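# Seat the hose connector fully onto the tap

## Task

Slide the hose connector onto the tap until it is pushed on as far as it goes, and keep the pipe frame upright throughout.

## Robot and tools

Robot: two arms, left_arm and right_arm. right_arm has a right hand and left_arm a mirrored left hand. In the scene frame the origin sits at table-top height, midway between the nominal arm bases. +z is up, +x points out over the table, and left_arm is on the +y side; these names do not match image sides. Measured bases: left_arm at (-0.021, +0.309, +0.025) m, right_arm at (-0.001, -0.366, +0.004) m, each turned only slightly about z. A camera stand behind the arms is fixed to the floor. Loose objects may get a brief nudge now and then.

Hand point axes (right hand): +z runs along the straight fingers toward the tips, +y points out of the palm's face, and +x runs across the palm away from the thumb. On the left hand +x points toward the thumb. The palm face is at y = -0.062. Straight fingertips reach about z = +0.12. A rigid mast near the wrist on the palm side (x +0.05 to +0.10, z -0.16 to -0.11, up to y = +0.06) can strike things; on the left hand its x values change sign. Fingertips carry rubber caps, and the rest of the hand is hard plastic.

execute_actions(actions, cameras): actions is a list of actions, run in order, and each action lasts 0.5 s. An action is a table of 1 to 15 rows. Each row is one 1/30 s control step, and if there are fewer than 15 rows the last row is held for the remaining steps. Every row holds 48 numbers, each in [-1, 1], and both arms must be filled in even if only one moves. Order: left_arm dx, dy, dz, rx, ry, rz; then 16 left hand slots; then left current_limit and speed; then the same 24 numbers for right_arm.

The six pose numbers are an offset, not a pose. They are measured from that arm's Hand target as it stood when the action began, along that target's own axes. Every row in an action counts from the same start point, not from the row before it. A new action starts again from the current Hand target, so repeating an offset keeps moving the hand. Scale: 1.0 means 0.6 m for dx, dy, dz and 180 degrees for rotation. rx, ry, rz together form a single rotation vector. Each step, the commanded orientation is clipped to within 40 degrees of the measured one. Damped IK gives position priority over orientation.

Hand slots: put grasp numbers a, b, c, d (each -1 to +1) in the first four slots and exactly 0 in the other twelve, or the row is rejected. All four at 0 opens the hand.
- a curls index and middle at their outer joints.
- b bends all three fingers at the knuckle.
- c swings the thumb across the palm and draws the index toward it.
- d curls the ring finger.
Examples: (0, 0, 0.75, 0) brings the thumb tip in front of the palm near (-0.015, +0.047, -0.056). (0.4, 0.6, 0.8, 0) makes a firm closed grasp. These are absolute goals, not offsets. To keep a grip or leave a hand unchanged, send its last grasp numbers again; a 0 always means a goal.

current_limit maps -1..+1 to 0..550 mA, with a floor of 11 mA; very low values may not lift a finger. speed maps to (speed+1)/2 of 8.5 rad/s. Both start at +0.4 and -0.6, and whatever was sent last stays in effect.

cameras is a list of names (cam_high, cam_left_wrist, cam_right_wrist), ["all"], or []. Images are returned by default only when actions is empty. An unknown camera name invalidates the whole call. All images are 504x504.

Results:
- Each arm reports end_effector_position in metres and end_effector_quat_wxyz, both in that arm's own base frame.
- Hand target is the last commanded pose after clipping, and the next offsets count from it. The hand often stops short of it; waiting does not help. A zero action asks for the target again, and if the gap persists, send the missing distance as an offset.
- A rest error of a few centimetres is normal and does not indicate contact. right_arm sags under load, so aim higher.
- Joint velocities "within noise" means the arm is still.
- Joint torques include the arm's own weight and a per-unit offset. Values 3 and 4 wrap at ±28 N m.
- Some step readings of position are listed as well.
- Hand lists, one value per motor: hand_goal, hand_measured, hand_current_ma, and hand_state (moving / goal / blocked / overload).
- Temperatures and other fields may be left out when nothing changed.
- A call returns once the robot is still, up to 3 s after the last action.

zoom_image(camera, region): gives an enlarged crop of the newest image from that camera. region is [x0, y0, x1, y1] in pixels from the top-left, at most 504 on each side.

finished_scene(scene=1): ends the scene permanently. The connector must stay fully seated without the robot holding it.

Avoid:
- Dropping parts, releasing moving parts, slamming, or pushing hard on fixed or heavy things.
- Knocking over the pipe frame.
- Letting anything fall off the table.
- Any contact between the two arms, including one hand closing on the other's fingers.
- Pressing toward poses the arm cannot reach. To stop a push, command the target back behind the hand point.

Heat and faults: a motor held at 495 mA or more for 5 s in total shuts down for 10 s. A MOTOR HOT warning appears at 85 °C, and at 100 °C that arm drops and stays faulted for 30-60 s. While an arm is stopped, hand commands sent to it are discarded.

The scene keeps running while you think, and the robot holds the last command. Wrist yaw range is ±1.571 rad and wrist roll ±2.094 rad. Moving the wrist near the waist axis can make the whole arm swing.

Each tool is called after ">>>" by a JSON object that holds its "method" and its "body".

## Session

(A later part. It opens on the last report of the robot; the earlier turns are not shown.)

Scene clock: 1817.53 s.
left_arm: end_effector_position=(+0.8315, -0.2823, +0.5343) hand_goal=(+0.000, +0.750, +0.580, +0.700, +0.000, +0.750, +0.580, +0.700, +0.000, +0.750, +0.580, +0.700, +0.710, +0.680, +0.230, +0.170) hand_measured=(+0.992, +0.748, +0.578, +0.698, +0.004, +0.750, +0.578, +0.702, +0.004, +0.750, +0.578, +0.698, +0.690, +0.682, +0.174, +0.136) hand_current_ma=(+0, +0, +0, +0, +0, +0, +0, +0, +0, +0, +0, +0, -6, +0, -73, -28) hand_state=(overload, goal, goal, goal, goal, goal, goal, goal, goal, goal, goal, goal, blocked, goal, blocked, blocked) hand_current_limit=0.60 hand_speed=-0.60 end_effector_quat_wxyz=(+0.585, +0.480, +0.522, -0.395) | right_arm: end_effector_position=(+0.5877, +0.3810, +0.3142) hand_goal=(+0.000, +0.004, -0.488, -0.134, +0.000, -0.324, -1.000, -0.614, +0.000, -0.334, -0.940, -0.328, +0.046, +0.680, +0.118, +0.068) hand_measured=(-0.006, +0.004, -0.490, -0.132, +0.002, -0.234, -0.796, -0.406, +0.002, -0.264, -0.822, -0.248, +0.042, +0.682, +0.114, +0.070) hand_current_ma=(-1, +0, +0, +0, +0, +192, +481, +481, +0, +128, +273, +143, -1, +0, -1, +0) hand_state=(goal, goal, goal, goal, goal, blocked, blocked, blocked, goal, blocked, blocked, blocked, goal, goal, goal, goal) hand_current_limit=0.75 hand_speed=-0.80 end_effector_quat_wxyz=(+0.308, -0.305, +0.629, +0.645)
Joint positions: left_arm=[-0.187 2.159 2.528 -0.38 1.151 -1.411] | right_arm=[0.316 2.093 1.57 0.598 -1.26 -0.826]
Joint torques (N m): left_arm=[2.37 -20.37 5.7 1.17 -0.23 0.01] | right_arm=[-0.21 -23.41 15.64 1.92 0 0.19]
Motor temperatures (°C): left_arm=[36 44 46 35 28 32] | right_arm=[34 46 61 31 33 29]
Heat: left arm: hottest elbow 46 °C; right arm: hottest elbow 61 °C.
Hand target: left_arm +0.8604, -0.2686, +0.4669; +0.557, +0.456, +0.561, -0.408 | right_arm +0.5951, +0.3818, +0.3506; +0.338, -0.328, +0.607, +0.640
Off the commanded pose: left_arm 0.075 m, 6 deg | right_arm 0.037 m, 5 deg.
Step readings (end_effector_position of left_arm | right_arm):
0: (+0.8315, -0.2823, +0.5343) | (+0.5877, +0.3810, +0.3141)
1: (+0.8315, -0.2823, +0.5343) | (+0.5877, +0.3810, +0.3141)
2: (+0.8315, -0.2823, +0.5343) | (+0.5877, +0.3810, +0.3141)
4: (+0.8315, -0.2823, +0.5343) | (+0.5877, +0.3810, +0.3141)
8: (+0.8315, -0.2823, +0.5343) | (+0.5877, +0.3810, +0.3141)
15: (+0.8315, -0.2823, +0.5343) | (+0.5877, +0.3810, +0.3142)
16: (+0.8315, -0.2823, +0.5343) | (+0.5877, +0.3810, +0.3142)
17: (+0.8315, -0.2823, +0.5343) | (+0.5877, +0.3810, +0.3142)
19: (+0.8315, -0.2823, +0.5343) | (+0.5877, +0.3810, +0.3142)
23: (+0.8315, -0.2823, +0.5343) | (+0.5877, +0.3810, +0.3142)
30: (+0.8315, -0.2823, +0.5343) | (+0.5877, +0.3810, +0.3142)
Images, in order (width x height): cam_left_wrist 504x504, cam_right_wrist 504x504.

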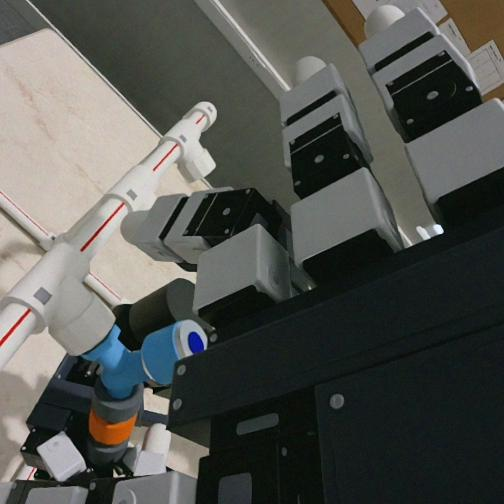

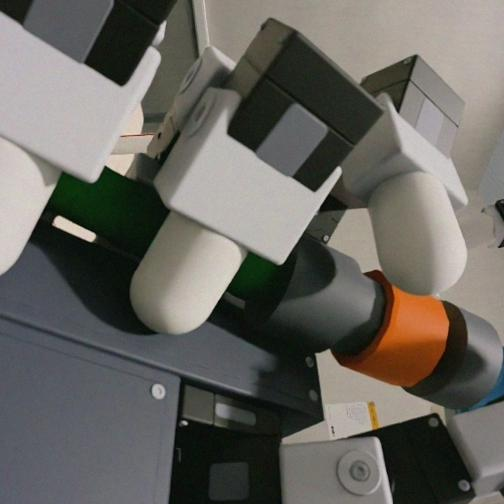

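>>> {"method": "execute_actions", "body": {"actions": [[[0,0,0,0,0,0,0,0,0,0,0,0,0,0,0,0,0,0,0,0,0,0,0.6,-0.6,-0.0049,0.0007,0.0009,-0.0002,-0.0002,-0.0009,1,0.58,0.5,0.95,0,0,0,0,0,0,0,0,0,0,0,0,0.75,-0.8],[0,0,0,0,0,0,0,0,0,0,0,0,0,0,0,0,0,0,0,0,0,0,0.6,-0.6,-0.0098,0.0015,0.0018,-0.0004,-0.0004,-0.0018,1,0.58,0.5,0.95,0,0,0,0,0,0,0,0,0,0,0,0,0.75,-0.8],[0,0,0,0,0,0,0,0,0,0,0,0,0,0,0,0,0,0,0,0,0,0,0.6,-0.6,-0.0147,0.0022,0.0027,-0.0006,-0.0006,-0.0027,1,0.58,0.5,0.95,0,0,0,0,0,0,0,0,0,0,0,0,0.75,-0.8],[0,0,0,0,0,0,0,0,0,0,0,0,0,0,0,0,0,0,0,0,0,0,0.6,-0.6,-0.0196,0.003,0.0036,-0.0008,-0.0009,-0.0036,1,0.58,0.5,0.95,0,0,0,0,0,0,0,0,0,0,0,0,0.75,-0.8],[0,0,0,0,0,0,0,0,0,0,0,0,0,0,0,0,0,0,0,0,0,0,0.6,-0.6,-0.0245,0.0037,0.0045,-0.001,-0.0011,-0.0045,1,0.58,0.5,0.95,0,0,0,0,0,0,0,0,0,0,0,0,0.75,-0.8]]], "cameras": ["cam_left_wrist","cam_right_wrist"]}}

>>> {"method": "zoom_image", "body": {"camera": "cam_left_wrist", "region": [50, 370, 150, 470]}}

>>> {"method": "zoom_image", "body": {"camera": "cam_right_wrist", "region": [254, 180, 504, 430]}}

Scene clock: 1819.67 s.
left_arm: end_effector_position=(+0.8315, -0.2823, +0.5343) hand_goal=(+0.000, +0.750, +0.580, +0.700, +0.000, +0.750, +0.580, +0.700, +0.000, +0.750, +0.580, +0.700, +0.710, +0.680, +0.230, +0.170) hand_measured=(+0.992, +0.748, +0.578, +0.698, +0.004, +0.750, +0.578, +0.702, +0.004, +0.750, +0.578, +0.698, +0.688, +0.682, +0.174, +0.136) hand_current_ma=(+0, +0, +0, +0, +0, +0, +0, +0, +0, +0, +0, +0, -7, +0, -73, -28) hand_state=(overload, goal, goal, goal, goal, goal, goal, goal, goal, goal, goal, goal, blocked, goal, blocked, blocked) hand_current_limit=0.60 hand_speed=-0.60 end_effector_quat_wxyz=(+0.585, +0.480, +0.522, -0.395) | right_arm: end_effector_position=(+0.5913, +0.3819, +0.3242) hand_goal=(+0.000, -0.012, -0.516, -0.134, +0.000, -0.324, -1.000, -0.600, +0.000, -0.322, -0.940, -0.328, -0.040, +0.680, +0.106, +0.062) hand_measured=(-0.006, -0.006, -0.514, -0.132, +0.002, -0.234, -0.796, -0.406, +0.002, -0.262, -0.822, -0.248, -0.040, +0.682, +0.108, +0.064) hand_current_ma=(-1, +2, +0, +0, +0, +192, +481, +481, +0, +96, +273, +143, +0, +0, +0, +0) hand_state=(goal, goal, goal, goal, goal, blocked, blocked, blocked, goal, blocked, blocked, blocked, goal, goal, goal, goal) hand_current_limit=0.75 hand_speed=-0.80 end_effector_quat_wxyz=(+0.314, -0.310, +0.625, +0.644)
Joint positions: left_arm=[-0.187 2.159 2.528 -0.38 1.151 -1.411] | right_arm=[0.316 2.093 1.597 0.585 -1.261 -0.828]
Joint torques (N m): left_arm=[2.43 -20.37 5.71 1.18 -0.23 0.01] | right_arm=[-0.21 -23.3 16.9 1.65 0.06 0.21]
Motor temperatures (°C): left_arm=[36 44 46 35 28 32] | right_arm=[34 46 62 31 33 29]
Heat: left arm: hottest elbow 46 °C; right arm: hottest elbow 62 °C.
Hand target: left_arm +0.8604, -0.2686, +0.4669; +0.557, +0.456, +0.561, -0.408 | right_arm +0.6014, +0.3838, +0.3642; +0.343, -0.332, +0.603, +0.639
Off the commanded pose: left_arm 0.075 m, 6 deg | right_arm 0.041 m, 5 deg.
Step readings (end_effector_position of left_arm | right_arm):
0: (+0.8315, -0.2823, +0.5343) | (+0.5877, +0.3810, +0.3142)
1: (+0.8315, -0.2823, +0.5343) | (+0.5877, +0.3810, +0.3142)
2: (+0.8315, -0.2823, +0.5343) | (+0.5878, +0.3810, +0.3144)
4: (+0.8315, -0.2823, +0.5343) | (+0.5877, +0.3810, +0.3148)
8: (+0.8315, -0.2823, +0.5343) | (+0.5893, +0.3815, +0.3190)
15: (+0.8315, -0.2823, +0.5343) | (+0.5913, +0.3819, +0.3243)
Images, in order (width x height): cam_left_wrist 504x504, cam_right_wrist 504x504.

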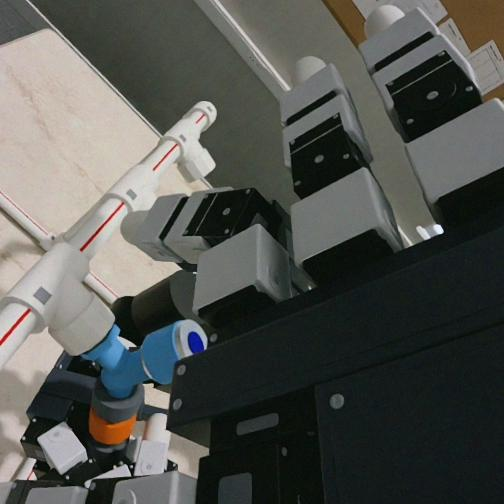

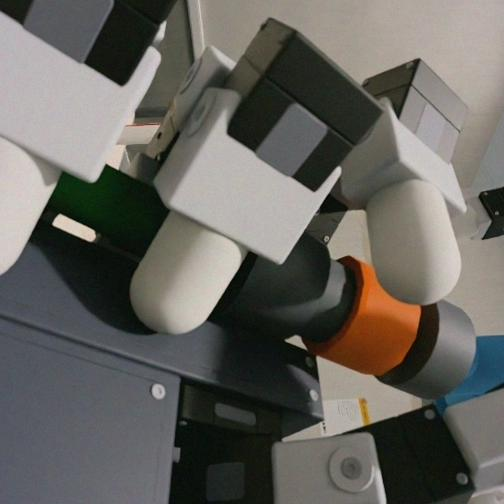

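Scaled by 5.040 from the camera's 504x504 image, which has a finer 720x720 frame.

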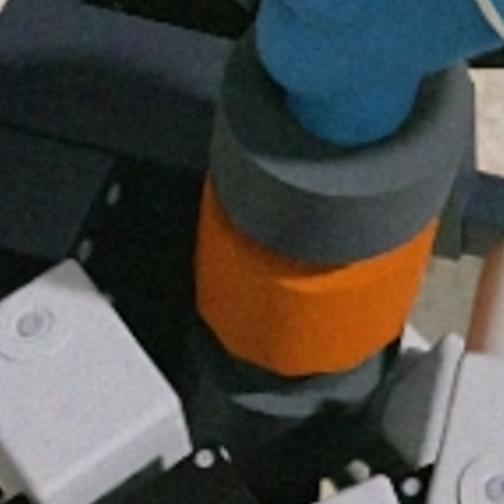

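Scaled by 2.016 from the camera's 504x504 image, which has a finer 720x720 frame.

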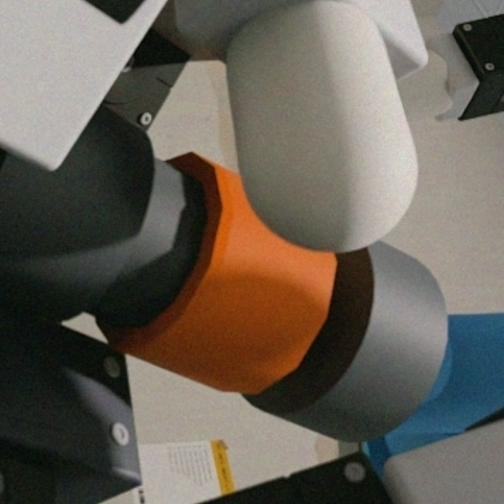

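>>> {"method": "execute_actions", "body": {"actions": [[[0,0,0,0,0,0,0,0,0,0,0,0,0,0,0,0,0,0,0,0,0,0,0.6,-0.6,-0.0049,0.0007,0.0009,-0.0002,-0.0002,-0.0009,1,0.58,0.5,0.95,0,0,0,0,0,0,0,0,0,0,0,0,0.75,-0.8],[0,0,0,0,0,0,0,0,0,0,0,0,0,0,0,0,0,0,0,0,0,0,0.6,-0.6,-0.0098,0.0015,0.0018,-0.0004,-0.0004,-0.0018,1,0.58,0.5,0.95,0,0,0,0,0,0,0,0,0,0,0,0,0.75,-0.8],[0,0,0,0,0,0,0,0,0,0,0,0,0,0,0,0,0,0,0,0,0,0,0.6,-0.6,-0.0147,0.0022,0.0027,-0.0006,-0.0006,-0.0027,1,0.58,0.5,0.95,0,0,0,0,0,0,0,0,0,0,0,0,0.75,-0.8],[0,0,0,0,0,0,0,0,0,0,0,0,0,0,0,0,0,0,0,0,0,0,0.6,-0.6,-0.0196,0.003,0.0036,-0.0008,-0.0009,-0.0036,1,0.58,0.5,0.95,0,0,0,0,0,0,0,0,0,0,0,0,0.75,-0.8],[0,0,0,0,0,0,0,0,0,0,0,0,0,0,0,0,0,0,0,0,0,0,0.6,-0.6,-0.0245,0.0037,0.0045,-0.001,-0.0011,-0.0045,1,0.58,0.5,0.95,0,0,0,0,0,0,0,0,0,0,0,0,0.75,-0.8]]], "cameras": ["cam_left_wrist","cam_right_wrist"]}}

>>> {"method": "zoom_image", "body": {"camera": "cam_left_wrist", "region": [50, 370, 150, 470]}}

>>> {"method": "zoom_image", "body": {"camera": "cam_right_wrist", "region": [204, 180, 454, 430]}}

Scene clock: 1821.27 s.
left_arm: end_effector_position=(+0.8321, -0.2810, +0.5346) hand_goal=(+0.000, +0.750, +0.580, +0.700, +0.000, +0.750, +0.580, +0.700, +0.000, +0.750, +0.580, +0.700, +0.710, +0.680, +0.230, +0.170) hand_measured=(+0.992, +0.748, +0.578, +0.698, +0.004, +0.750, +0.578, +0.702, +0.004, +0.750, +0.578, +0.698, +0.682, +0.682, +0.178, +0.138) hand_current_ma=(+0, +0, +0, +0, +0, +0, +0, +0, +0, +0, +0, +0, -12, +0, -65, -26) hand_state=(overload, goal, goal, goal, goal, goal, goal, goal, goal, goal, goal, goal, blocked, goal, blocked, blocked) hand_current_limit=0.60 hand_speed=-0.60 end_effector_quat_wxyz=(+0.586, +0.480, +0.521, -0.393) | right_arm: end_effector_position=(+0.5946, +0.3833, +0.3251) hand_goal=(+0.000, -0.012, -0.516, -0.134, +0.000, -0.324, -1.000, -0.600, +0.000, -0.322, -0.940, -0.328, -0.040, +0.680, +0.106, +0.062) hand_measured=(-0.006, -0.006, -0.514, -0.132, +0.002, -0.234, -0.796, -0.406, +0.002, -0.262, -0.822, -0.248, -0.040, +0.682, +0.108, +0.064) hand_current_ma=(-1, +2, +0, +0, +0, +192, +481, +481, +0, +96, +273, +143, +0, +0, +0, +0) hand_state=(goal, goal, goal, goal, goal, blocked, blocked, blocked, goal, blocked, blocked, blocked, goal, goal, goal, goal) hand_current_limit=0.75 hand_speed=-0.80 end_effector_quat_wxyz=(+0.312, -0.311, +0.626, +0.644)
Joint positions: left_arm=[-0.185 2.159 2.528 -0.38 1.15 -1.407] | right_arm=[0.316 2.099 1.615 0.561 -1.264 -0.839]
Joint torques (N m): left_arm=[2.26 -20.37 5.75 1.17 -0.21 -0.03] | right_arm=[-0.15 -24 18.52 1.81 0.18 0.37]
Motor temperatures (°C): left_arm=[36 44 46 35 28 32] | right_arm=[34 46 62 31 33 29]
Heat: left arm: hottest elbow 46 °C; right arm: hottest elbow 62 °C.
Hand target: left_arm +0.8604, -0.2686, +0.4669; +0.557, +0.456, +0.561, -0.408 | right_arm +0.6075, +0.3859, +0.3781; +0.348, -0.335, +0.599, +0.638
Off the commanded pose: left_arm 0.074 m, 7 deg | right_arm 0.054 m, 6 deg.
Step readings (end_effector_position of left_arm | right_arm):
0: (+0.8315, -0.2823, +0.5343) | (+0.5913, +0.3819, +0.3242)
1: (+0.8315, -0.2823, +0.5343) | (+0.5913, +0.3819, +0.3243)
2: (+0.8315, -0.2823, +0.5343) | (+0.5914, +0.3820, +0.3244)
4: (+0.8315, -0.2823, +0.5343) | (+0.5917, +0.3821, +0.3247)
8: (+0.8315, -0.2823, +0.5344) | (+0.5926, +0.3825, +0.3249)
15: (+0.8321, -0.2810, +0.5346) | (+0.5944, +0.3832, +0.3249)
Images, in order (width x height): cam_left_wrist 504x504, cam_right_wrist 504x504.

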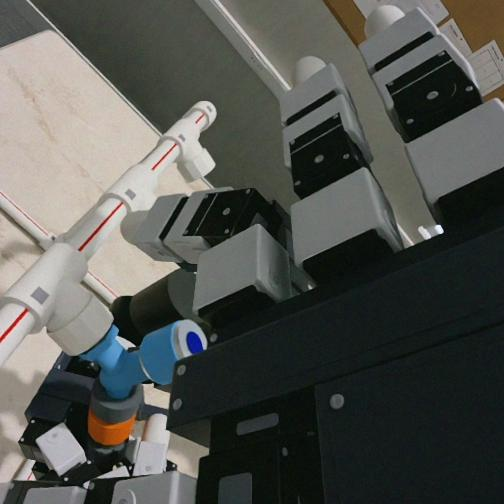

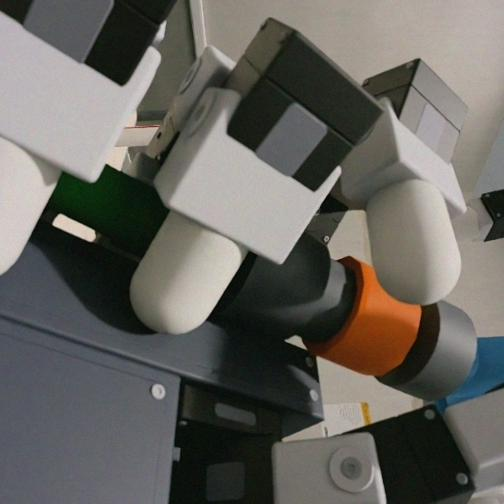

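Scaled by 5.040 from the camera's 504x504 image, which has a finer 720x720 frame.

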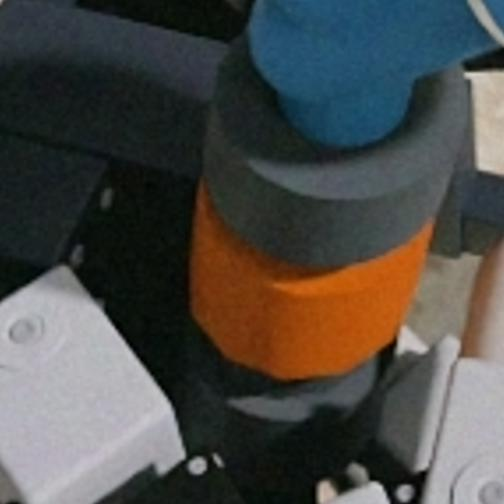

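Scaled by 2.016 from the camera's 504x504 image, which has a finer 720x720 frame.

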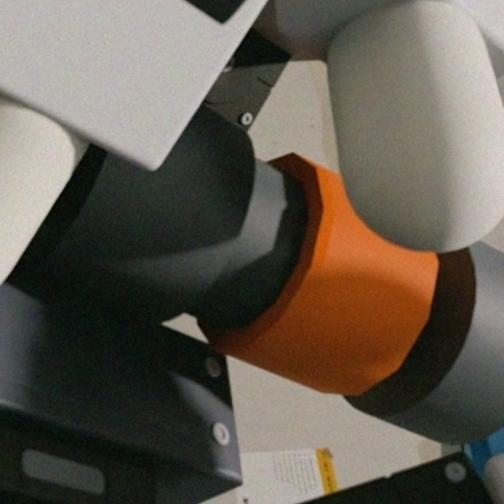

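>>> {"method": "execute_actions", "body": {"actions": [[[0.0167,0,0,0,0.003,0,0,0,0,0,0,0,0,0,0,0,0,0,0,0,0,0,0.6,-0.6,0,0,0,0,0,0,1,0.58,0.5,0.95,0,0,0,0,0,0,0,0,0,0,0,0,0.75,-0.8],[0.0333,0,0,0,0.006,0,0,0,0,0,0,0,0,0,0,0,0,0,0,0,0,0,0.6,-0.6,0,0,0,0,0,0,1,0.58,0.5,0.95,0,0,0,0,0,0,0,0,0,0,0,0,0.75,-0.8],[0.05,0,0,0,0.009,0,0,0,0,0,0,0,0,0,0,0,0,0,0,0,0,0,0.6,-0.6,0,0,0,0,0,0,1,0.58,0.5,0.95,0,0,0,0,0,0,0,0,0,0,0,0,0.75,-0.8]]], "cameras": ["cam_left_wrist"]}}

>>> {"method": "zoom_image", "body": {"camera": "cam_left_wrist", "region": [50, 370, 150, 470]}}

Scene clock: 1822.83 s.
left_arm: end_effector_position=(+0.8240, -0.2803, +0.5338) hand_goal=(+0.000, +0.750, +0.580, +0.700, +0.000, +0.750, +0.580, +0.700, +0.000, +0.750, +0.580, +0.700, +0.710, +0.680, +0.230, +0.170) hand_measured=(+0.992, +0.748, +0.578, +0.698, +0.004, +0.750, +0.578, +0.702, +0.004, +0.750, +0.578, +0.698, +0.674, +0.680, +0.176, +0.138) hand_current_ma=(+0, +0, +0, +0, +0, +0, +0, +0, +0, +0, +0, +0, -19, +0, -71, -26) hand_state=(overload, goal, goal, goal, goal, goal, goal, goal, goal, goal, goal, goal, blocked, goal, blocked, blocked) hand_current_limit=0.60 hand_speed=-0.60 end_effector_quat_wxyz=(+0.592, +0.494, +0.512, -0.378) | right_arm: end_effector_position=(+0.5960, +0.3837, +0.3249) hand_goal=(+0.000, -0.012, -0.516, -0.134, +0.000, -0.324, -1.000, -0.600, +0.000, -0.322, -0.940, -0.328, -0.040, +0.680, +0.106, +0.062) hand_measured=(-0.006, -0.006, -0.514, -0.132, +0.002, -0.234, -0.796, -0.406, +0.002, -0.262, -0.822, -0.248, -0.040, +0.682, +0.108, +0.064) hand_current_ma=(-1, +2, +0, +0, +0, +192, +481, +481, +0, +96, +273, +143, +0, +0, +0, +0) hand_state=(goal, goal, goal, goal, goal, blocked, blocked, blocked, goal, blocked, blocked, blocked, goal, goal, goal, goal) hand_current_limit=0.75 hand_speed=-0.80 end_effector_quat_wxyz=(+0.312, -0.311, +0.626, +0.644)
Joint positions: left_arm=[-0.186 2.113 2.444 -0.365 1.15 -1.341] | right_arm=[0.316 2.102 1.621 0.558 -1.264 -0.84]
Joint torques (N m): left_arm=[2.43 -17.73 4.83 0.75 -0.35 -0.05] | right_arm=[-0.26 -24.35 18.13 1.76 0.16 0.33]
Motor temperatures (°C): left_arm=[36 44 46 35 28 32] | right_arm=[34 46 62 31 33 29]
Heat: left arm: hottest elbow 46 °C; right arm: hottest elbow 62 °C.
Hand target: left_arm +0.8615, -0.2670, +0.4369; +0.549, +0.462, +0.569, -0.402 | right_arm +0.6075, +0.3859, +0.3779; +0.348, -0.335, +0.599, +0.638
Off the commanded pose: left_arm 0.105 m, 9 deg | right_arm 0.054 m, 6 deg.
Step readings (end_effector_position of left_arm | right_arm):
0: (+0.8321, -0.2810, +0.5346) | (+0.5946, +0.3833, +0.3251)
1: (+0.8322, -0.2810, +0.5340) | (+0.5946, +0.3833, +0.3251)
2: (+0.8322, -0.2810, +0.5337) | (+0.5946, +0.3833, +0.3251)
4: (+0.8310, -0.2807, +0.5333) | (+0.5946, +0.3833, +0.3250)
8: (+0.8275, -0.2807, +0.5332) | (+0.5952, +0.3835, +0.3250)
15: (+0.8249, -0.2801, +0.5333) | (+0.5959, +0.3837, +0.3249)
Images, in order (width x height): cam_left_wrist 504x504.

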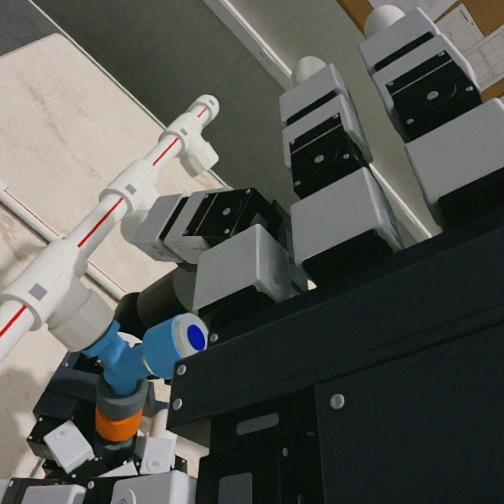

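Scaled by 5.040 from the camera's 504x504 image, which has a finer 720x720 frame.

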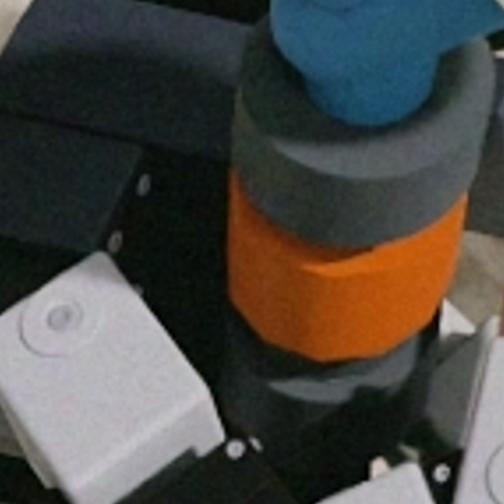

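>>> {"method": "execute_actions", "body": {"actions": [[[0,0,0,0,0,0,0,0,0,0,0,0,0,0,0,0,0,0,0,0,0,0,0.6,-0.6,-0.0049,0.0007,0.0009,-0.0002,-0.0002,-0.0009,1,0.58,0.5,0.95,0,0,0,0,0,0,0,0,0,0,0,0,0.75,-0.8],[0,0,0,0,0,0,0,0,0,0,0,0,0,0,0,0,0,0,0,0,0,0,0.6,-0.6,-0.0098,0.0015,0.0018,-0.0004,-0.0004,-0.0018,1,0.58,0.5,0.95,0,0,0,0,0,0,0,0,0,0,0,0,0.75,-0.8],[0,0,0,0,0,0,0,0,0,0,0,0,0,0,0,0,0,0,0,0,0,0,0.6,-0.6,-0.0147,0.0022,0.0027,-0.0006,-0.0006,-0.0027,1,0.58,0.5,0.95,0,0,0,0,0,0,0,0,0,0,0,0,0.75,-0.8],[0,0,0,0,0,0,0,0,0,0,0,0,0,0,0,0,0,0,0,0,0,0,0.6,-0.6,-0.0196,0.003,0.0036,-0.0008,-0.0009,-0.0036,1,0.58,0.5,0.95,0,0,0,0,0,0,0,0,0,0,0,0,0.75,-0.8],[0,0,0,0,0,0,0,0,0,0,0,0,0,0,0,0,0,0,0,0,0,0,0.6,-0.6,-0.0245,0.0037,0.0045,-0.001,-0.0011,-0.0045,1,0.58,0.5,0.95,0,0,0,0,0,0,0,0,0,0,0,0,0.75,-0.8]]], "cameras": ["cam_left_wrist","cam_right_wrist"]}}

>>> {"method": "zoom_image", "body": {"camera": "cam_left_wrist", "region": [50, 370, 150, 470]}}

>>> {"method": "zoom_image", "body": {"camera": "cam_right_wrist", "region": [204, 180, 504, 480]}}

Scene clock: 1824.07 s.
left_arm: end_effector_position=(+0.8242, -0.2796, +0.5338) hand_goal=(+0.000, +0.750, +0.580, +0.700, +0.000, +0.750, +0.580, +0.700, +0.000, +0.750, +0.580, +0.700, +0.710, +0.680, +0.230, +0.170) hand_measured=(+0.992, +0.748, +0.578, +0.698, +0.004, +0.750, +0.578, +0.702, +0.004, +0.750, +0.578, +0.698, +0.662, +0.680, +0.176, +0.138) hand_current_ma=(+0, +0, +0, +0, +0, +0, +0, +0, +0, +0, +0, +0, -34, +0, -70, -26) hand_state=(overload, goal, goal, goal, goal, goal, goal, goal, goal, goal, goal, goal, blocked, goal, blocked, blocked) hand_current_limit=0.60 hand_speed=-0.60 end_effector_quat_wxyz=(+0.594, +0.496, +0.511, -0.374) | right_arm: end_effector_position=(+0.6004, +0.3853, +0.3256) hand_goal=(+0.000, -0.012, -0.516, -0.134, +0.000, -0.324, -1.000, -0.600, +0.000, -0.322, -0.940, -0.328, -0.040, +0.680, +0.106, +0.062) hand_measured=(-0.006, -0.006, -0.514, -0.132, +0.002, -0.234, -0.796, -0.406, +0.002, -0.262, -0.822, -0.248, -0.040, +0.682, +0.108, +0.064) hand_current_ma=(-1, +2, +0, +0, +0, +192, +481, +481, +0, +96, +273, +143, +0, +0, +0, +0) hand_state=(goal, goal, goal, goal, goal, blocked, blocked, blocked, goal, blocked, blocked, blocked, goal, goal, goal, goal) hand_current_limit=0.75 hand_speed=-0.80 end_effector_quat_wxyz=(+0.310, -0.311, +0.627, +0.643)
Joint positions: left_arm=[-0.186 2.11 2.438 -0.363 1.147 -1.33] | right_arm=[0.316 2.111 1.641 0.537 -1.265 -0.846]
Joint torques (N m): left_arm=[2.43 -17.9 4.86 0.79 -0.26 -0.21] | right_arm=[-0.26 -25.17 19.37 1.95 0.2 0.37]
Motor temperatures (°C): left_arm=[36 44 46 35 28 32] | right_arm=[34 46 62 31 33 29]
Heat: left arm: hottest elbow 46 °C; right arm: hottest elbow 62 °C.
Hand target: left_arm +0.8615, -0.2668, +0.4370; +0.549, +0.462, +0.569, -0.402 | right_arm +0.6134, +0.3879, +0.3917; +0.353, -0.339, +0.595, +0.637
Off the commanded pose: left_arm 0.105 m, 10 deg | right_arm 0.067 m, 7 deg.
Step readings (end_effector_position of left_arm | right_arm):
0: (+0.8240, -0.2803, +0.5336) | (+0.5960, +0.3837, +0.3249)
1: (+0.8240, -0.2803, +0.5336) | (+0.5960, +0.3837, +0.3249)
2: (+0.8239, -0.2803, +0.5338) | (+0.5960, +0.3837, +0.3249)
4: (+0.8238, -0.2803, +0.5338) | (+0.5964, +0.3839, +0.3252)
8: (+0.8240, -0.2800, +0.5337) | (+0.5984, +0.3846, +0.3255)
15: (+0.8241, -0.2799, +0.5338) | (+0.6002, +0.3852, +0.3256)
Images, in order (width x height): cam_left_wrist 504x504, cam_right_wrist 504x504.

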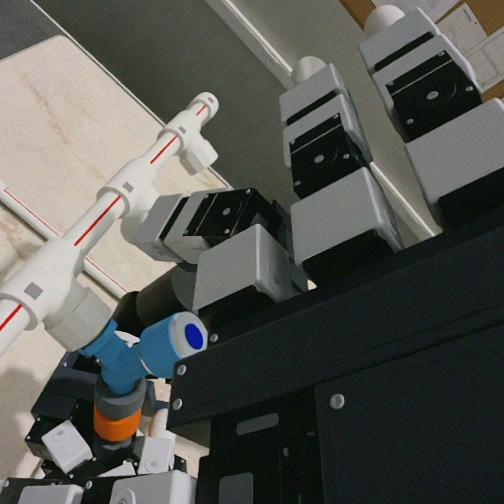

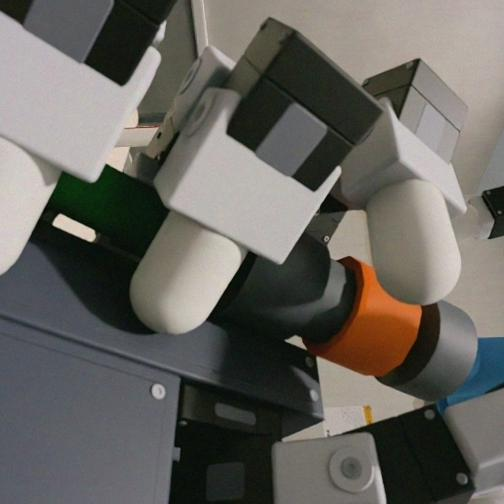

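Scaled by 5.040 from the camera's 504x504 image, which has a finer 720x720 frame.

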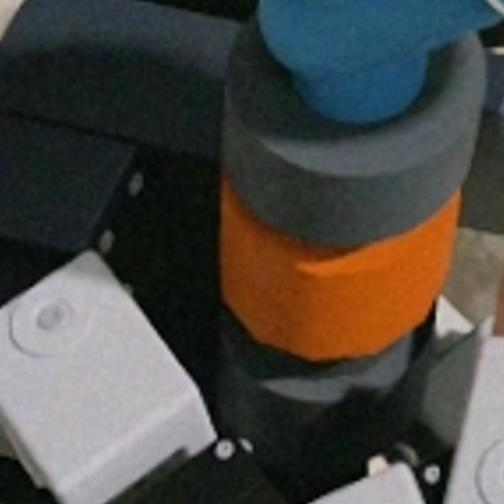

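Scaled by 1.680 from the camera's 504x504 image, which has a finer 720x720 frame.

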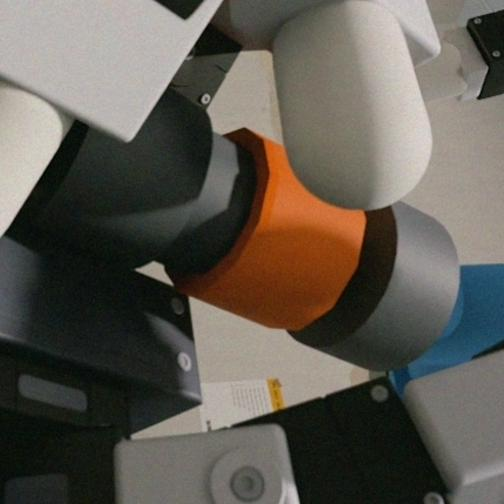

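>>> {"method": "zoom_image", "body": {"camera": "cam_right_wrist", "region": [300, 250, 400, 350]}}

>>> {"method": "zoom_image", "body": {"camera": "cam_right_wrist", "region": [300, 320, 400, 420]}}

>>> {"method": "zoom_image", "body": {"camera": "cam_right_wrist", "region": [390, 290, 490, 390]}}

Scaled by 5.040 from the camera's 504x504 image, which has a finer 720x720 frame.

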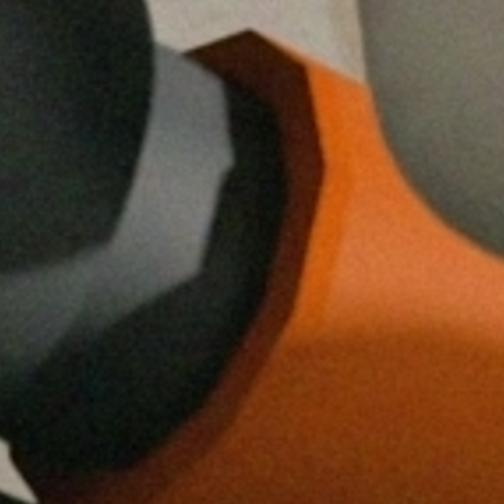

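Scaled by 5.040 from the camera's 504x504 image, which has a finer 720x720 frame.

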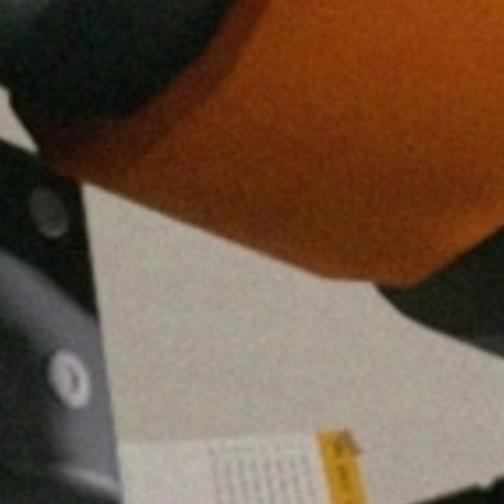

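Scaled by 5.040 from the camera's 504x504 image, which has a finer 720x720 frame.

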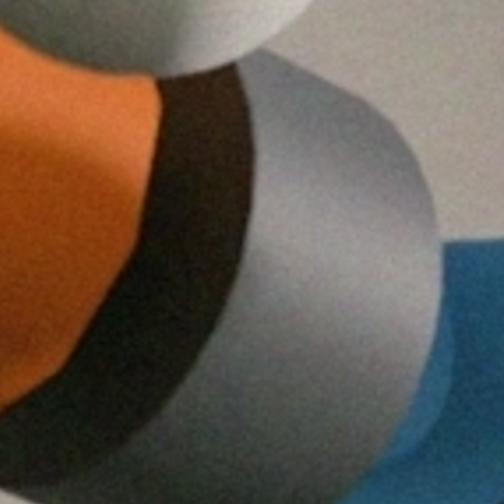

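>>> {"method": "execute_actions", "body": {"actions": [[[0,0,0,0,0,0,0,0,0,0,0,0,0,0,0,0,0,0,0,0,0,0,0.6,-0.6,0.0004,-0.0003,0.0078,0,0,0,1,0.58,0.5,0.95,0,0,0,0,0,0,0,0,0,0,0,0,0.75,-0.8],[0,0,0,0,0,0,0,0,0,0,0,0,0,0,0,0,0,0,0,0,0,0,0.6,-0.6,0.0007,-0.0007,0.0155,0,0,0,1,0.58,0.5,0.95,0,0,0,0,0,0,0,0,0,0,0,0,0.75,-0.8],[0,0,0,0,0,0,0,0,0,0,0,0,0,0,0,0,0,0,0,0,0,0,0.6,-0.6,0.0011,-0.001,0.0233,0,0,0,1,0.58,0.5,0.95,0,0,0,0,0,0,0,0,0,0,0,0,0.75,-0.8]],[[0,0,0,0,0,0,0,0,0,0,0,0,0,0,0,0,0,0,0,0,0,0,0.6,-0.6,-0.0006,0.0005,-0.0117,0,0,0,1,0.58,0.5,0.95,0,0,0,0,0,0,0,0,0,0,0,0,0.75,-0.8],[0,0,0,0,0,0,0,0,0,0,0,0,0,0,0,0,0,0,0,0,0,0,0.6,-0.6,-0.0011,0.001,-0.0233,0,0,0,1,0.58,0.5,0.95,0,0,0,0,0,0,0,0,0,0,0,0,0.75,-0.8],[0,0,0,0,0,0,0,0,0,0,0,0,0,0,0,0,0,0,0,0,0,0,0.6,-0.6,-0.0017,0.0015,-0.035,0,0,0,1,0.58,0.5,0.95,0,0,0,0,0,0,0,0,0,0,0,0,0.75,-0.8],[0,0,0,0,0,0,0,0,0,0,0,0,0,0,0,0,0,0,0,0,0,0,0.6,-0.6,-0.0022,0.002,-0.0466,0,0,0,1,0.58,0.5,0.95,0,0,0,0,0,0,0,0,0,0,0,0,0.75,-0.8]],[[0,0,0,0,0,0,0,0,0,0,0,0,0,0,0,0,0,0,0,0,0,0,0.6,-0.6,0.0006,-0.0005,0.0117,0,0,0,1,0.58,0.5,0.95,0,0,0,0,0,0,0,0,0,0,0,0,0.75,-0.8],[0,0,0,0,0,0,0,0,0,0,0,0,0,0,0,0,0,0,0,0,0,0,0.6,-0.6,0.0011,-0.001,0.0233,0,0,0,1,0.58,0.5,0.95,0,0,0,0,0,0,0,0,0,0,0,0,0.75,-0.8]],[[0,0,0,0,0,0,0,0,0,0,0,0,0,0,0,0,0,0,0,0,0,0,0.6,-0.6,0.0007,0.01,0.0004,0,0,0,1,0.58,0.5,0.95,0,0,0,0,0,0,0,0,0,0,0,0,0.75,-0.8],[0,0,0,0,0,0,0,0,0,0,0,0,0,0,0,0,0,0,0,0,0,0,0.6,-0.6,0.0013,0.02,0.0008,0,0,0,1,0.58,0.5,0.95,0,0,0,0,0,0,0,0,0,0,0,0,0.75,-0.8]],[[0,0,0,0,0,0,0,0,0,0,0,0,0,0,0,0,0,0,0,0,0,0,0.6,-0.6,-0.0007,-0.01,-0.0004,0,0,0,1,0.58,0.5,0.95,0,0,0,0,0,0,0,0,0,0,0,0,0.75,-0.8],[0,0,0,0,0,0,0,0,0,0,0,0,0,0,0,0,0,0,0,0,0,0,0.6,-0.6,-0.0013,-0.02,-0.0008,0,0,0,1,0.58,0.5,0.95,0,0,0,0,0,0,0,0,0,0,0,0,0.75,-0.8],[0,0,0,0,0,0,0,0,0,0,0,0,0,0,0,0,0,0,0,0,0,0,0.6,-0.6,-0.002,-0.03,-0.0012,0,0,0,1,0.58,0.5,0.95,0,0,0,0,0,0,0,0,0,0,0,0,0.75,-0.8],[0,0,0,0,0,0,0,0,0,0,0,0,0,0,0,0,0,0,0,0,0,0,0.6,-0.6,-0.0026,-0.04,-0.0016,0,0,0,1,0.58,0.5,0.95,0,0,0,0,0,0,0,0,0,0,0,0,0.75,-0.8]],[[0,0,0,0,0,0,0,0,0,0,0,0,0,0,0,0,0,0,0,0,0,0,0.6,-0.6,0.0007,0.01,0.0004,0,0,0,1,0.58,0.5,0.95,0,0,0,0,0,0,0,0,0,0,0,0,0.75,-0.8],[0,0,0,0,0,0,0,0,0,0,0,0,0,0,0,0,0,0,0,0,0,0,0.6,-0.6,0.0013,0.02,0.0008,0,0,0,1,0.58,0.5,0.95,0,0,0,0,0,0,0,0,0,0,0,0,0.75,-0.8]]], "cameras": ["cam_left_wrist","cam_right_wrist","cam_high"]}}

>>> {"method": "zoom_image", "body": {"camera": "cam_left_wrist", "region": [50, 370, 150, 470]}}

>>> {"method": "zoom_image", "body": {"camera": "cam_right_wrist", "region": [204, 180, 504, 480]}}

Scene clock: 1830.77 s.
left_arm: end_effector_position=(+0.8260, -0.2761, +0.5337) hand_goal=(+0.000, +0.750, +0.580, +0.700, +0.000, +0.750, +0.580, +0.700, +0.000, +0.750, +0.580, +0.700, +0.710, +0.680, +0.230, +0.170) hand_measured=(+0.992, +0.748, +0.578, +0.698, +0.004, +0.750, +0.578, +0.702, +0.004, +0.750, +0.578, +0.698, +0.640, +0.680, +0.182, +0.140) hand_current_ma=(+0, +0, +0, +0, +0, +0, +0, +0, +0, +0, +0, +0, -71, +0, -54, -22) hand_state=(overload, goal, goal, goal, goal, goal, goal, goal, goal, goal, goal, goal, blocked, goal, blocked, blocked) hand_current_limit=0.60 hand_speed=-0.60 end_effector_quat_wxyz=(+0.597, +0.498, +0.510, -0.369) | right_arm: end_effector_position=(+0.6073, +0.3900, +0.3253) hand_goal=(+0.000, -0.012, -0.516, -0.134, +0.000, -0.324, -1.000, -0.600, +0.000, -0.322, -0.940, -0.328, -0.040, +0.680, +0.106, +0.062) hand_measured=(-0.006, -0.006, -0.514, -0.132, +0.002, -0.234, -0.796, -0.406, +0.002, -0.262, -0.822, -0.248, -0.040, +0.682, +0.108, +0.064) hand_current_ma=(-1, +2, +0, +0, +0, +192, +481, +481, +0, +96, +273, +143, +0, +0, +0, +0) hand_state=(goal, goal, goal, goal, goal, blocked, blocked, blocked, goal, blocked, blocked, blocked, goal, goal, goal, goal) hand_current_limit=0.75 hand_speed=-0.80 end_effector_quat_wxyz=(+0.310, -0.317, +0.624, +0.644)
Joint positions: left_arm=[-0.182 2.11 2.436 -0.363 1.144 -1.317] | right_arm=[0.319 2.137 1.685 0.523 -1.272 -0.85]
Joint torques (N m): left_arm=[2.08 -17.85 5.26 0.72 -0.19 -0.32] | right_arm=[-0.44 -27.34 16.77 2.19 0.46 0.44]
Motor temperatures (°C): left_arm=[36 43 45 35 28 32] | right_arm=[34 46 63 31 33 29]
Heat: left arm: hottest elbow 45 °C; right arm: hottest elbow 63 °C.
Hand target: left_arm +0.8615, -0.2669, +0.4369; +0.549, +0.461, +0.569, -0.402 | right_arm +0.6135, +0.3879, +0.3916; +0.353, -0.339, +0.595, +0.637
Off the commanded pose: left_arm 0.103 m, 10 deg | right_arm 0.067 m, 6 deg.
Step readings (end_effector_position of left_arm | right_arm):
0: (+0.8242, -0.2796, +0.5339) | (+0.6003, +0.3853, +0.3256)
1: (+0.8242, -0.2796, +0.5339) | (+0.6003, +0.3853, +0.3256)
2: (+0.8242, -0.2796, +0.5339) | (+0.6004, +0.3853, +0.3257)
4: (+0.8243, -0.2795, +0.5339) | (+0.6009, +0.3858, +0.3256)
8: (+0.8248, -0.2784, +0.5340) | (+0.6029, +0.3889, +0.3259)
15: (+0.8254, -0.2769, +0.5338) | (+0.6038, +0.3915, +0.3259)
16: (+0.8254, -0.2769, +0.5338) | (+0.6038, +0.3915, +0.3258)
17: (+0.8254, -0.2769, +0.5338) | (+0.6038, +0.3915, +0.3258)
19: (+0.8254, -0.2769, +0.5338) | (+0.6032, +0.3913, +0.3258)
23: (+0.8254, -0.2769, +0.5338) | (+0.6035, +0.3887, +0.3257)
30: (+0.8254, -0.2769, +0.5338) | (+0.6032, +0.3883, +0.3257)
31: (+0.8254, -0.2769, +0.5338) | (+0.6032, +0.3883, +0.3257)
32: (+0.8254, -0.2769, +0.5338) | (+0.6033, +0.3883, +0.3257)
34: (+0.8254, -0.2769, +0.5338) | (+0.6035, +0.3884, +0.3257)
38: (+0.8254, -0.2769, +0.5338) | (+0.6036, +0.3884, +0.3257)
45: (+0.8254, -0.2769, +0.5338) | (+0.6034, +0.3886, +0.3257)
46: (+0.8254, -0.2769, +0.5338) | (+0.6034, +0.3886, +0.3257)
47: (+0.8254, -0.2769, +0.5338) | (+0.6035, +0.3887, +0.3257)
49: (+0.8254, -0.2769, +0.5338) | (+0.6038, +0.3887, +0.3257)
53: (+0.8254, -0.2769, +0.5338) | (+0.6040, +0.3888, +0.3257)
60: (+0.8254, -0.2769, +0.5338) | (+0.6041, +0.3888, +0.3257)
61: (+0.8254, -0.2769, +0.5338) | (+0.6041, +0.3888, +0.3257)
62: (+0.8254, -0.2769, +0.5338) | (+0.6041, +0.3888, +0.3257)
64: (+0.8254, -0.2769, +0.5338) | (+0.6041, +0.3888, +0.3257)
68: (+0.8254, -0.2769, +0.5339) | (+0.6045, +0.3890, +0.3256)
75: (+0.8259, -0.2761, +0.5338) | (+0.6073, +0.3900, +0.3254)
76: (+0.8260, -0.2761, +0.5337) | (+0.6073, +0.3900, +0.3253)
77: (+0.8260, -0.2761, +0.5337) | (+0.6073, +0.3900, +0.3253)
79: (+0.8260, -0.2761, +0.5337) | (+0.6073, +0.3900, +0.3253)
83: (+0.8260, -0.2761, +0.5337) | (+0.6073, +0.3900, +0.3253)
90: (+0.8260, -0.2761, +0.5337) | (+0.6073, +0.3900, +0.3253)

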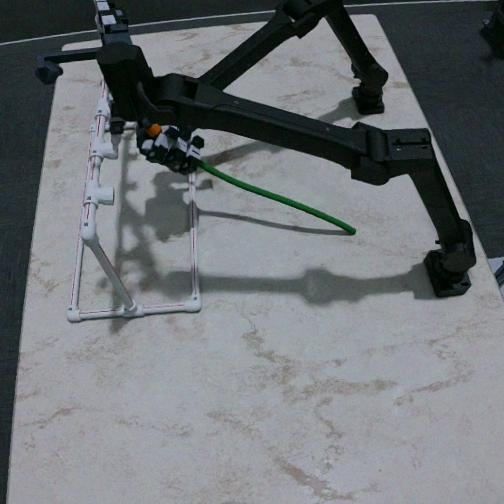

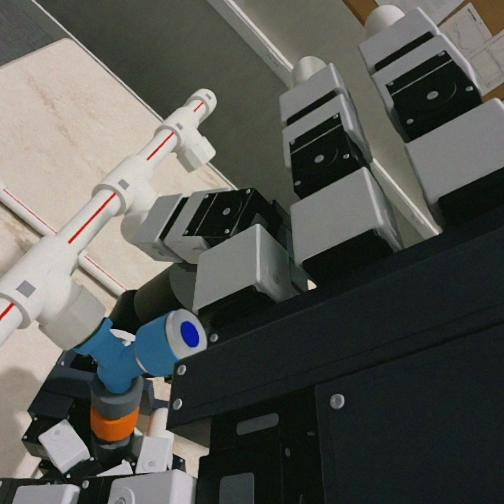

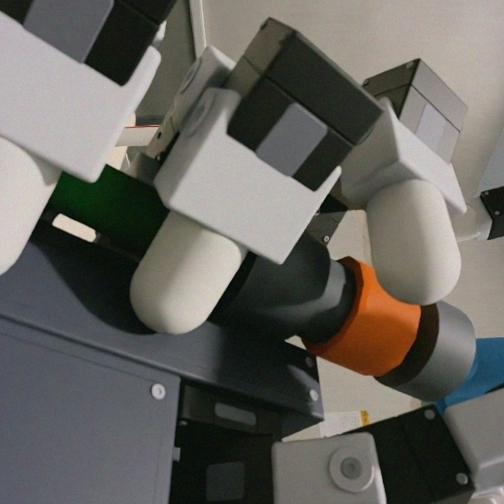

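Scaled by 5.040 from the camera's 504x504 image, which has a finer 720x720 frame.

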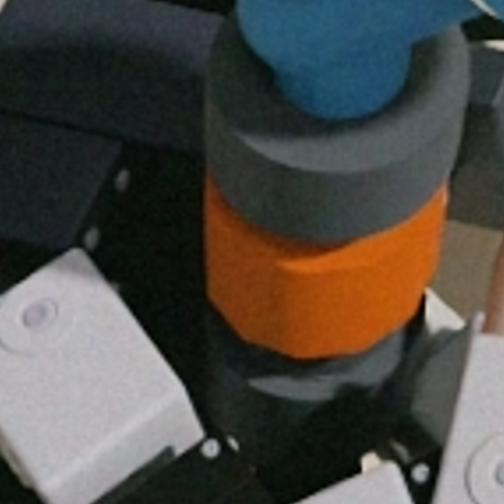

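Scaled by 1.680 from the camera's 504x504 image, which has a finer 720x720 frame.

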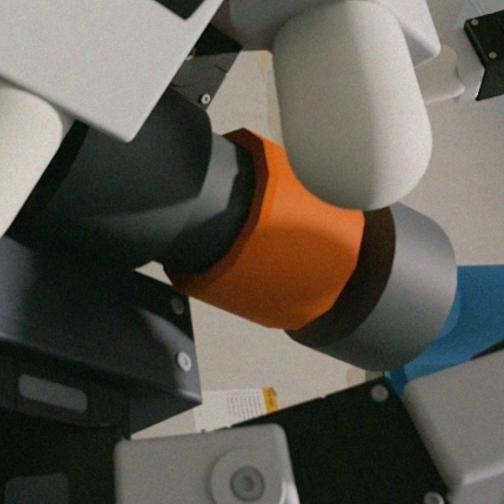

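>>> {"method": "execute_actions", "body": {"actions": [[[0.0208,0,0,0,0.003,0,0,0,0,0,0,0,0,0,0,0,0,0,0,0,0,0,0.6,-0.6,0,0,0,0,0,0,1,0.58,0.5,0.95,0,0,0,0,0,0,0,0,0,0,0,0,0.75,-0.8],[0.0417,0,0,0,0.006,0,0,0,0,0,0,0,0,0,0,0,0,0,0,0,0,0,0.6,-0.6,0,0,0,0,0,0,1,0.58,0.5,0.95,0,0,0,0,0,0,0,0,0,0,0,0,0.75,-0.8],[0.0625,0,0,0,0.009,0,0,0,0,0,0,0,0,0,0,0,0,0,0,0,0,0,0.6,-0.6,0,0,0,0,0,0,1,0.58,0.5,0.95,0,0,0,0,0,0,0,0,0,0,0,0,0.75,-0.8],[0.0833,0,0,0,0.012,0,0,0,0,0,0,0,0,0,0,0,0,0,0,0,0,0,0.6,-0.6,0,0,0,0,0,0,1,0.58,0.5,0.95,0,0,0,0,0,0,0,0,0,0,0,0,0.75,-0.8]]], "cameras": ["cam_left_wrist","cam_high"]}}

>>> {"method": "zoom_image", "body": {"camera": "cam_high", "region": [60, 60, 160, 160]}}

Scene clock: 1834.27 s.
left_arm: end_effector_position=(+0.8118, -0.2773, +0.5307) hand_goal=(+0.000, +0.750, +0.580, +0.700, +0.000, +0.750, +0.580, +0.700, +0.000, +0.750, +0.580, +0.700, +0.710, +0.680, +0.230, +0.170) hand_measured=(+0.992, +0.750, +0.578, +0.698, +0.004, +0.750, +0.578, +0.702, +0.004, +0.750, +0.578, +0.698, +0.628, +0.678, +0.174, +0.138) hand_current_ma=(+0, +0, +0, +0, +0, +0, +0, +0, +0, +0, +0, +0, -98, +0, -77, -28) hand_state=(overload, goal, goal, goal, goal, goal, goal, goal, goal, goal, goal, goal, blocked, goal, blocked, blocked) hand_current_limit=0.60 hand_speed=-0.60 end_effector_quat_wxyz=(+0.606, +0.519, +0.493, -0.347) | right_arm: end_effector_position=(+0.6075, +0.3900, +0.3253) hand_goal=(+0.000, -0.012, -0.516, -0.134, +0.000, -0.324, -1.000, -0.600, +0.000, -0.322, -0.940, -0.328, -0.040, +0.680, +0.106, +0.062) hand_measured=(-0.006, -0.006, -0.514, -0.132, +0.002, -0.234, -0.796, -0.406, +0.002, -0.262, -0.822, -0.248, -0.040, +0.682, +0.108, +0.064) hand_current_ma=(-1, +2, +0, +0, +0, +192, +481, +481, +0, +96, +273, +143, +0, +0, +0, +0) hand_state=(goal, goal, goal, goal, goal, blocked, blocked, blocked, goal, blocked, blocked, blocked, goal, goal, goal, goal) hand_current_limit=0.75 hand_speed=-0.80 end_effector_quat_wxyz=(+0.310, -0.316, +0.624, +0.644)
Joint positions: left_arm=[-0.186 2.044 2.309 -0.325 1.145 -1.225] | right_arm=[0.319 2.137 1.685 0.523 -1.271 -0.85]
Joint torques (N m): left_arm=[2.67 -13.98 3.55 0.35 -0.44 -0.46] | right_arm=[-0.32 -27.4 16.79 2.17 0.43 0.44]
Motor temperatures (°C): left_arm=[36 43 45 35 28 32] | right_arm=[34 46 63 31 33 29]
Heat: left arm: hottest elbow 45 °C; right arm: hottest elbow 63 °C.
Hand target: left_arm +0.8631, -0.2626, +0.3871; +0.538, +0.469, +0.579, -0.393 | right_arm +0.6135, +0.3879, +0.3916; +0.353, -0.339, +0.595, +0.637
Off the commanded pose: left_arm 0.153 m, 15 deg | right_arm 0.067 m, 6 deg.
Step readings (end_effector_position of left_arm | right_arm):
0: (+0.8260, -0.2761, +0.5337) | (+0.6073, +0.3900, +0.3253)
1: (+0.8260, -0.2761, +0.5337) | (+0.6073, +0.3900, +0.3253)
2: (+0.8261, -0.2762, +0.5326) | (+0.6073, +0.3900, +0.3253)
4: (+0.8249, -0.2759, +0.5311) | (+0.6073, +0.3900, +0.3253)
8: (+0.8195, -0.2760, +0.5304) | (+0.6074, +0.3900, +0.3253)
15: (+0.8134, -0.2773, +0.5308) | (+0.6075, +0.3900, +0.3253)
Images, in order (width x height): cam_high 504x504, cam_left_wrist 504x504.

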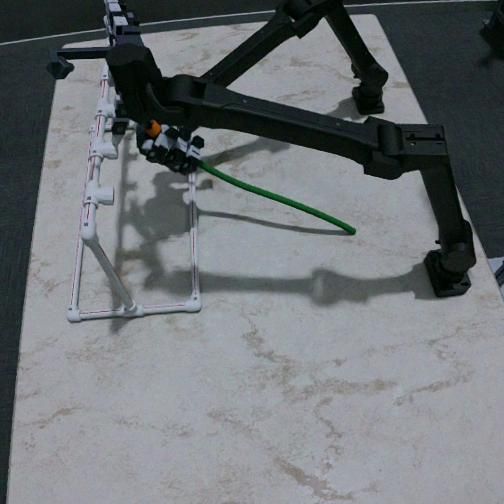

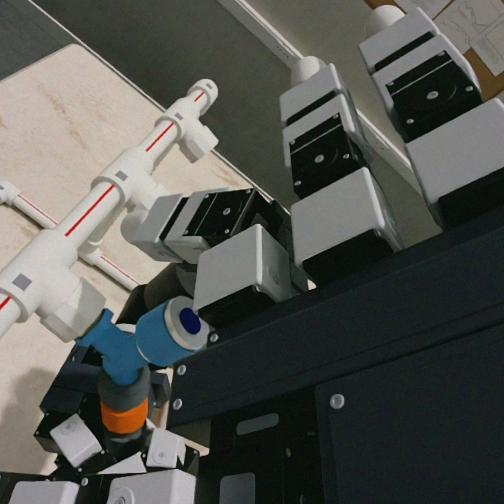

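Scaled by 5.040 from the camera's 504x504 image, which has a finer 720x720 frame.

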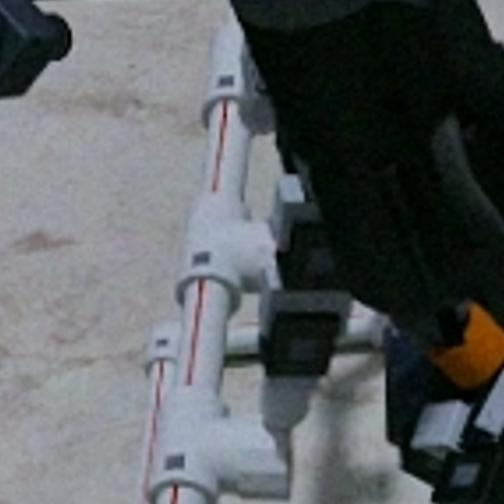

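>>> {"method": "execute_actions", "body": {"actions": [[[0,0,0,0,0,0,0,0,0,0,0,0,0,0,0,0,0,0,0,0,0,0,0.6,-0.6,0.0147,-0.0022,-0.0027,0.0006,0.0006,0.0027,1,0.58,0.5,0.95,0,0,0,0,0,0,0,0,0,0,0,0,0.75,-0.8],[0,0,0,0,0,0,0,0,0,0,0,0,0,0,0,0,0,0,0,0,0,0,0.6,-0.6,0.0294,-0.0044,-0.0054,0.0012,0.0013,0.0054,1,0.58,0.5,0.95,0,0,0,0,0,0,0,0,0,0,0,0,0.75,-0.8],[0,0,0,0,0,0,0,0,0,0,0,0,0,0,0,0,0,0,0,0,0,0,0.6,-0.6,0.049,-0.0074,-0.009,0.002,0.0022,0.009,1,0.58,0.5,0.95,0,0,0,0,0,0,0,0,0,0,0,0,0.75,-0.8]]], "cameras": ["cam_left_wrist","cam_right_wrist"]}}

>>> {"method": "zoom_image", "body": {"camera": "cam_left_wrist", "region": [70, 350, 170, 450]}}

>>> {"method": "zoom_image", "body": {"camera": "cam_right_wrist", "region": [204, 180, 504, 480]}}

Scene clock: 1836.57 s.
left_arm: end_effector_position=(+0.8101, -0.2774, +0.5305) hand_goal=(+0.000, +0.750, +0.580, +0.700, +0.000, +0.750, +0.580, +0.700, +0.000, +0.750, +0.580, +0.700, +0.710, +0.680, +0.230, +0.170) hand_measured=(+0.992, +0.750, +0.578, +0.698, +0.004, +0.750, +0.578, +0.702, +0.004, +0.750, +0.578, +0.698, +0.626, +0.678, +0.172, +0.136) hand_current_ma=(+0, +0, +0, +0, +0, +0, +0, +0, +0, +0, +0, +0, -105, +0, -82, -30) hand_state=(overload, goal, goal, goal, goal, goal, goal, goal, goal, goal, goal, goal, blocked, goal, blocked, blocked) hand_current_limit=0.60 hand_speed=-0.60 end_effector_quat_wxyz=(+0.607, +0.520, +0.491, -0.346) | right_arm: end_effector_position=(+0.6074, +0.3900, +0.3245) hand_goal=(+0.000, -0.012, -0.516, -0.134, +0.000, -0.324, -1.000, -0.600, +0.000, -0.322, -0.940, -0.328, -0.040, +0.680, +0.106, +0.062) hand_measured=(-0.006, -0.006, -0.514, -0.132, +0.002, -0.234, -0.796, -0.406, +0.002, -0.262, -0.822, -0.248, -0.040, +0.682, +0.108, +0.064) hand_current_ma=(-1, +2, +0, +0, +0, +192, +481, +481, +0, +96, +273, +143, +0, +0, +0, +0) hand_state=(goal, goal, goal, goal, goal, blocked, blocked, blocked, goal, blocked, blocked, blocked, goal, goal, goal, goal) hand_current_limit=0.75 hand_speed=-0.80 end_effector_quat_wxyz=(+0.315, -0.316, +0.623, +0.642)
Joint positions: left_arm=[-0.187 2.036 2.294 -0.315 1.145 -1.222] | right_arm=[0.319 2.137 1.681 0.535 -1.264 -0.85]
Joint torques (N m): left_arm=[2.67 -14.15 3.58 0.24 -0.47 -0.5] | right_arm=[-0.32 -27.46 11.34 3.23 0.17 0.41]
Motor temperatures (°C): left_arm=[36 43 44 35 28 32] | right_arm=[34 47 62 31 33 29]
Heat: left arm: hottest elbow 44 °C; right arm: hottest elbow 62 °C.
Hand target: left_arm +0.8631, -0.2628, +0.3870; +0.538, +0.469, +0.579, -0.393 | right_arm +0.6020, +0.3841, +0.3639; +0.343, -0.332, +0.603, +0.639
Off the commanded pose: left_arm 0.154 m, 15 deg | right_arm 0.040 m, 4 deg.
Step readings (end_effector_position of left_arm | right_arm):
0: (+0.8118, -0.2773, +0.5308) | (+0.6075, +0.3900, +0.3253)
1: (+0.8118, -0.2773, +0.5308) | (+0.6075, +0.3900, +0.3253)
2: (+0.8118, -0.2774, +0.5306) | (+0.6075, +0.3900, +0.3253)
4: (+0.8114, -0.2773, +0.5308) | (+0.6075, +0.3900, +0.3253)
8: (+0.8106, -0.2775, +0.5309) | (+0.6074, +0.3900, +0.3248)
15: (+0.8101, -0.2774, +0.5309) | (+0.6074, +0.3900, +0.3245)
Images, in order (width x height): cam_left_wrist 504x504, cam_right_wrist 504x504.

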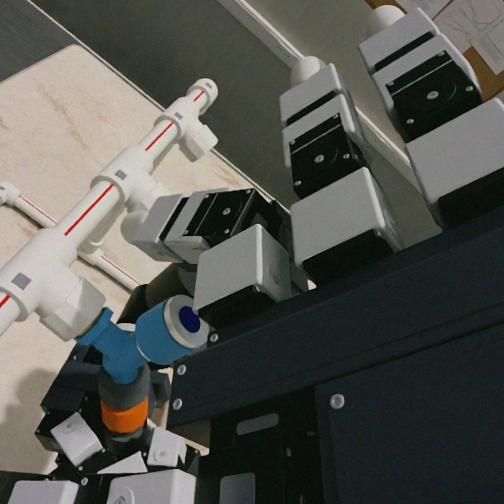

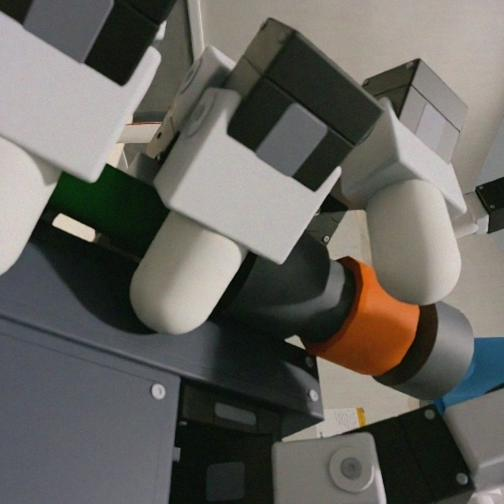

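Scaled by 5.040 from the camera's 504x504 image, which has a finer 720x720 frame.

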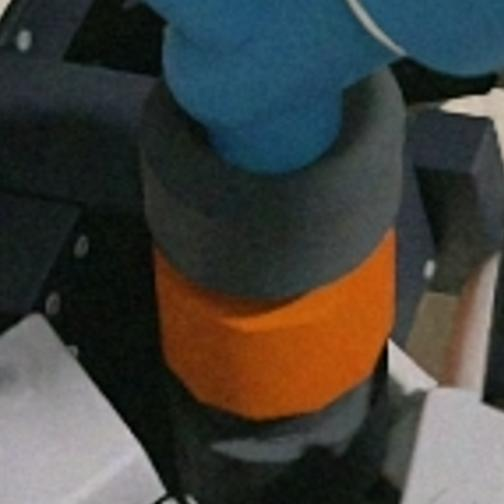

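Scaled by 1.680 from the camera's 504x504 image, which has a finer 720x720 frame.

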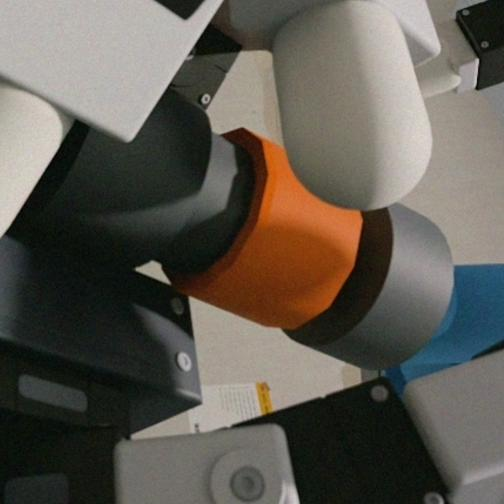

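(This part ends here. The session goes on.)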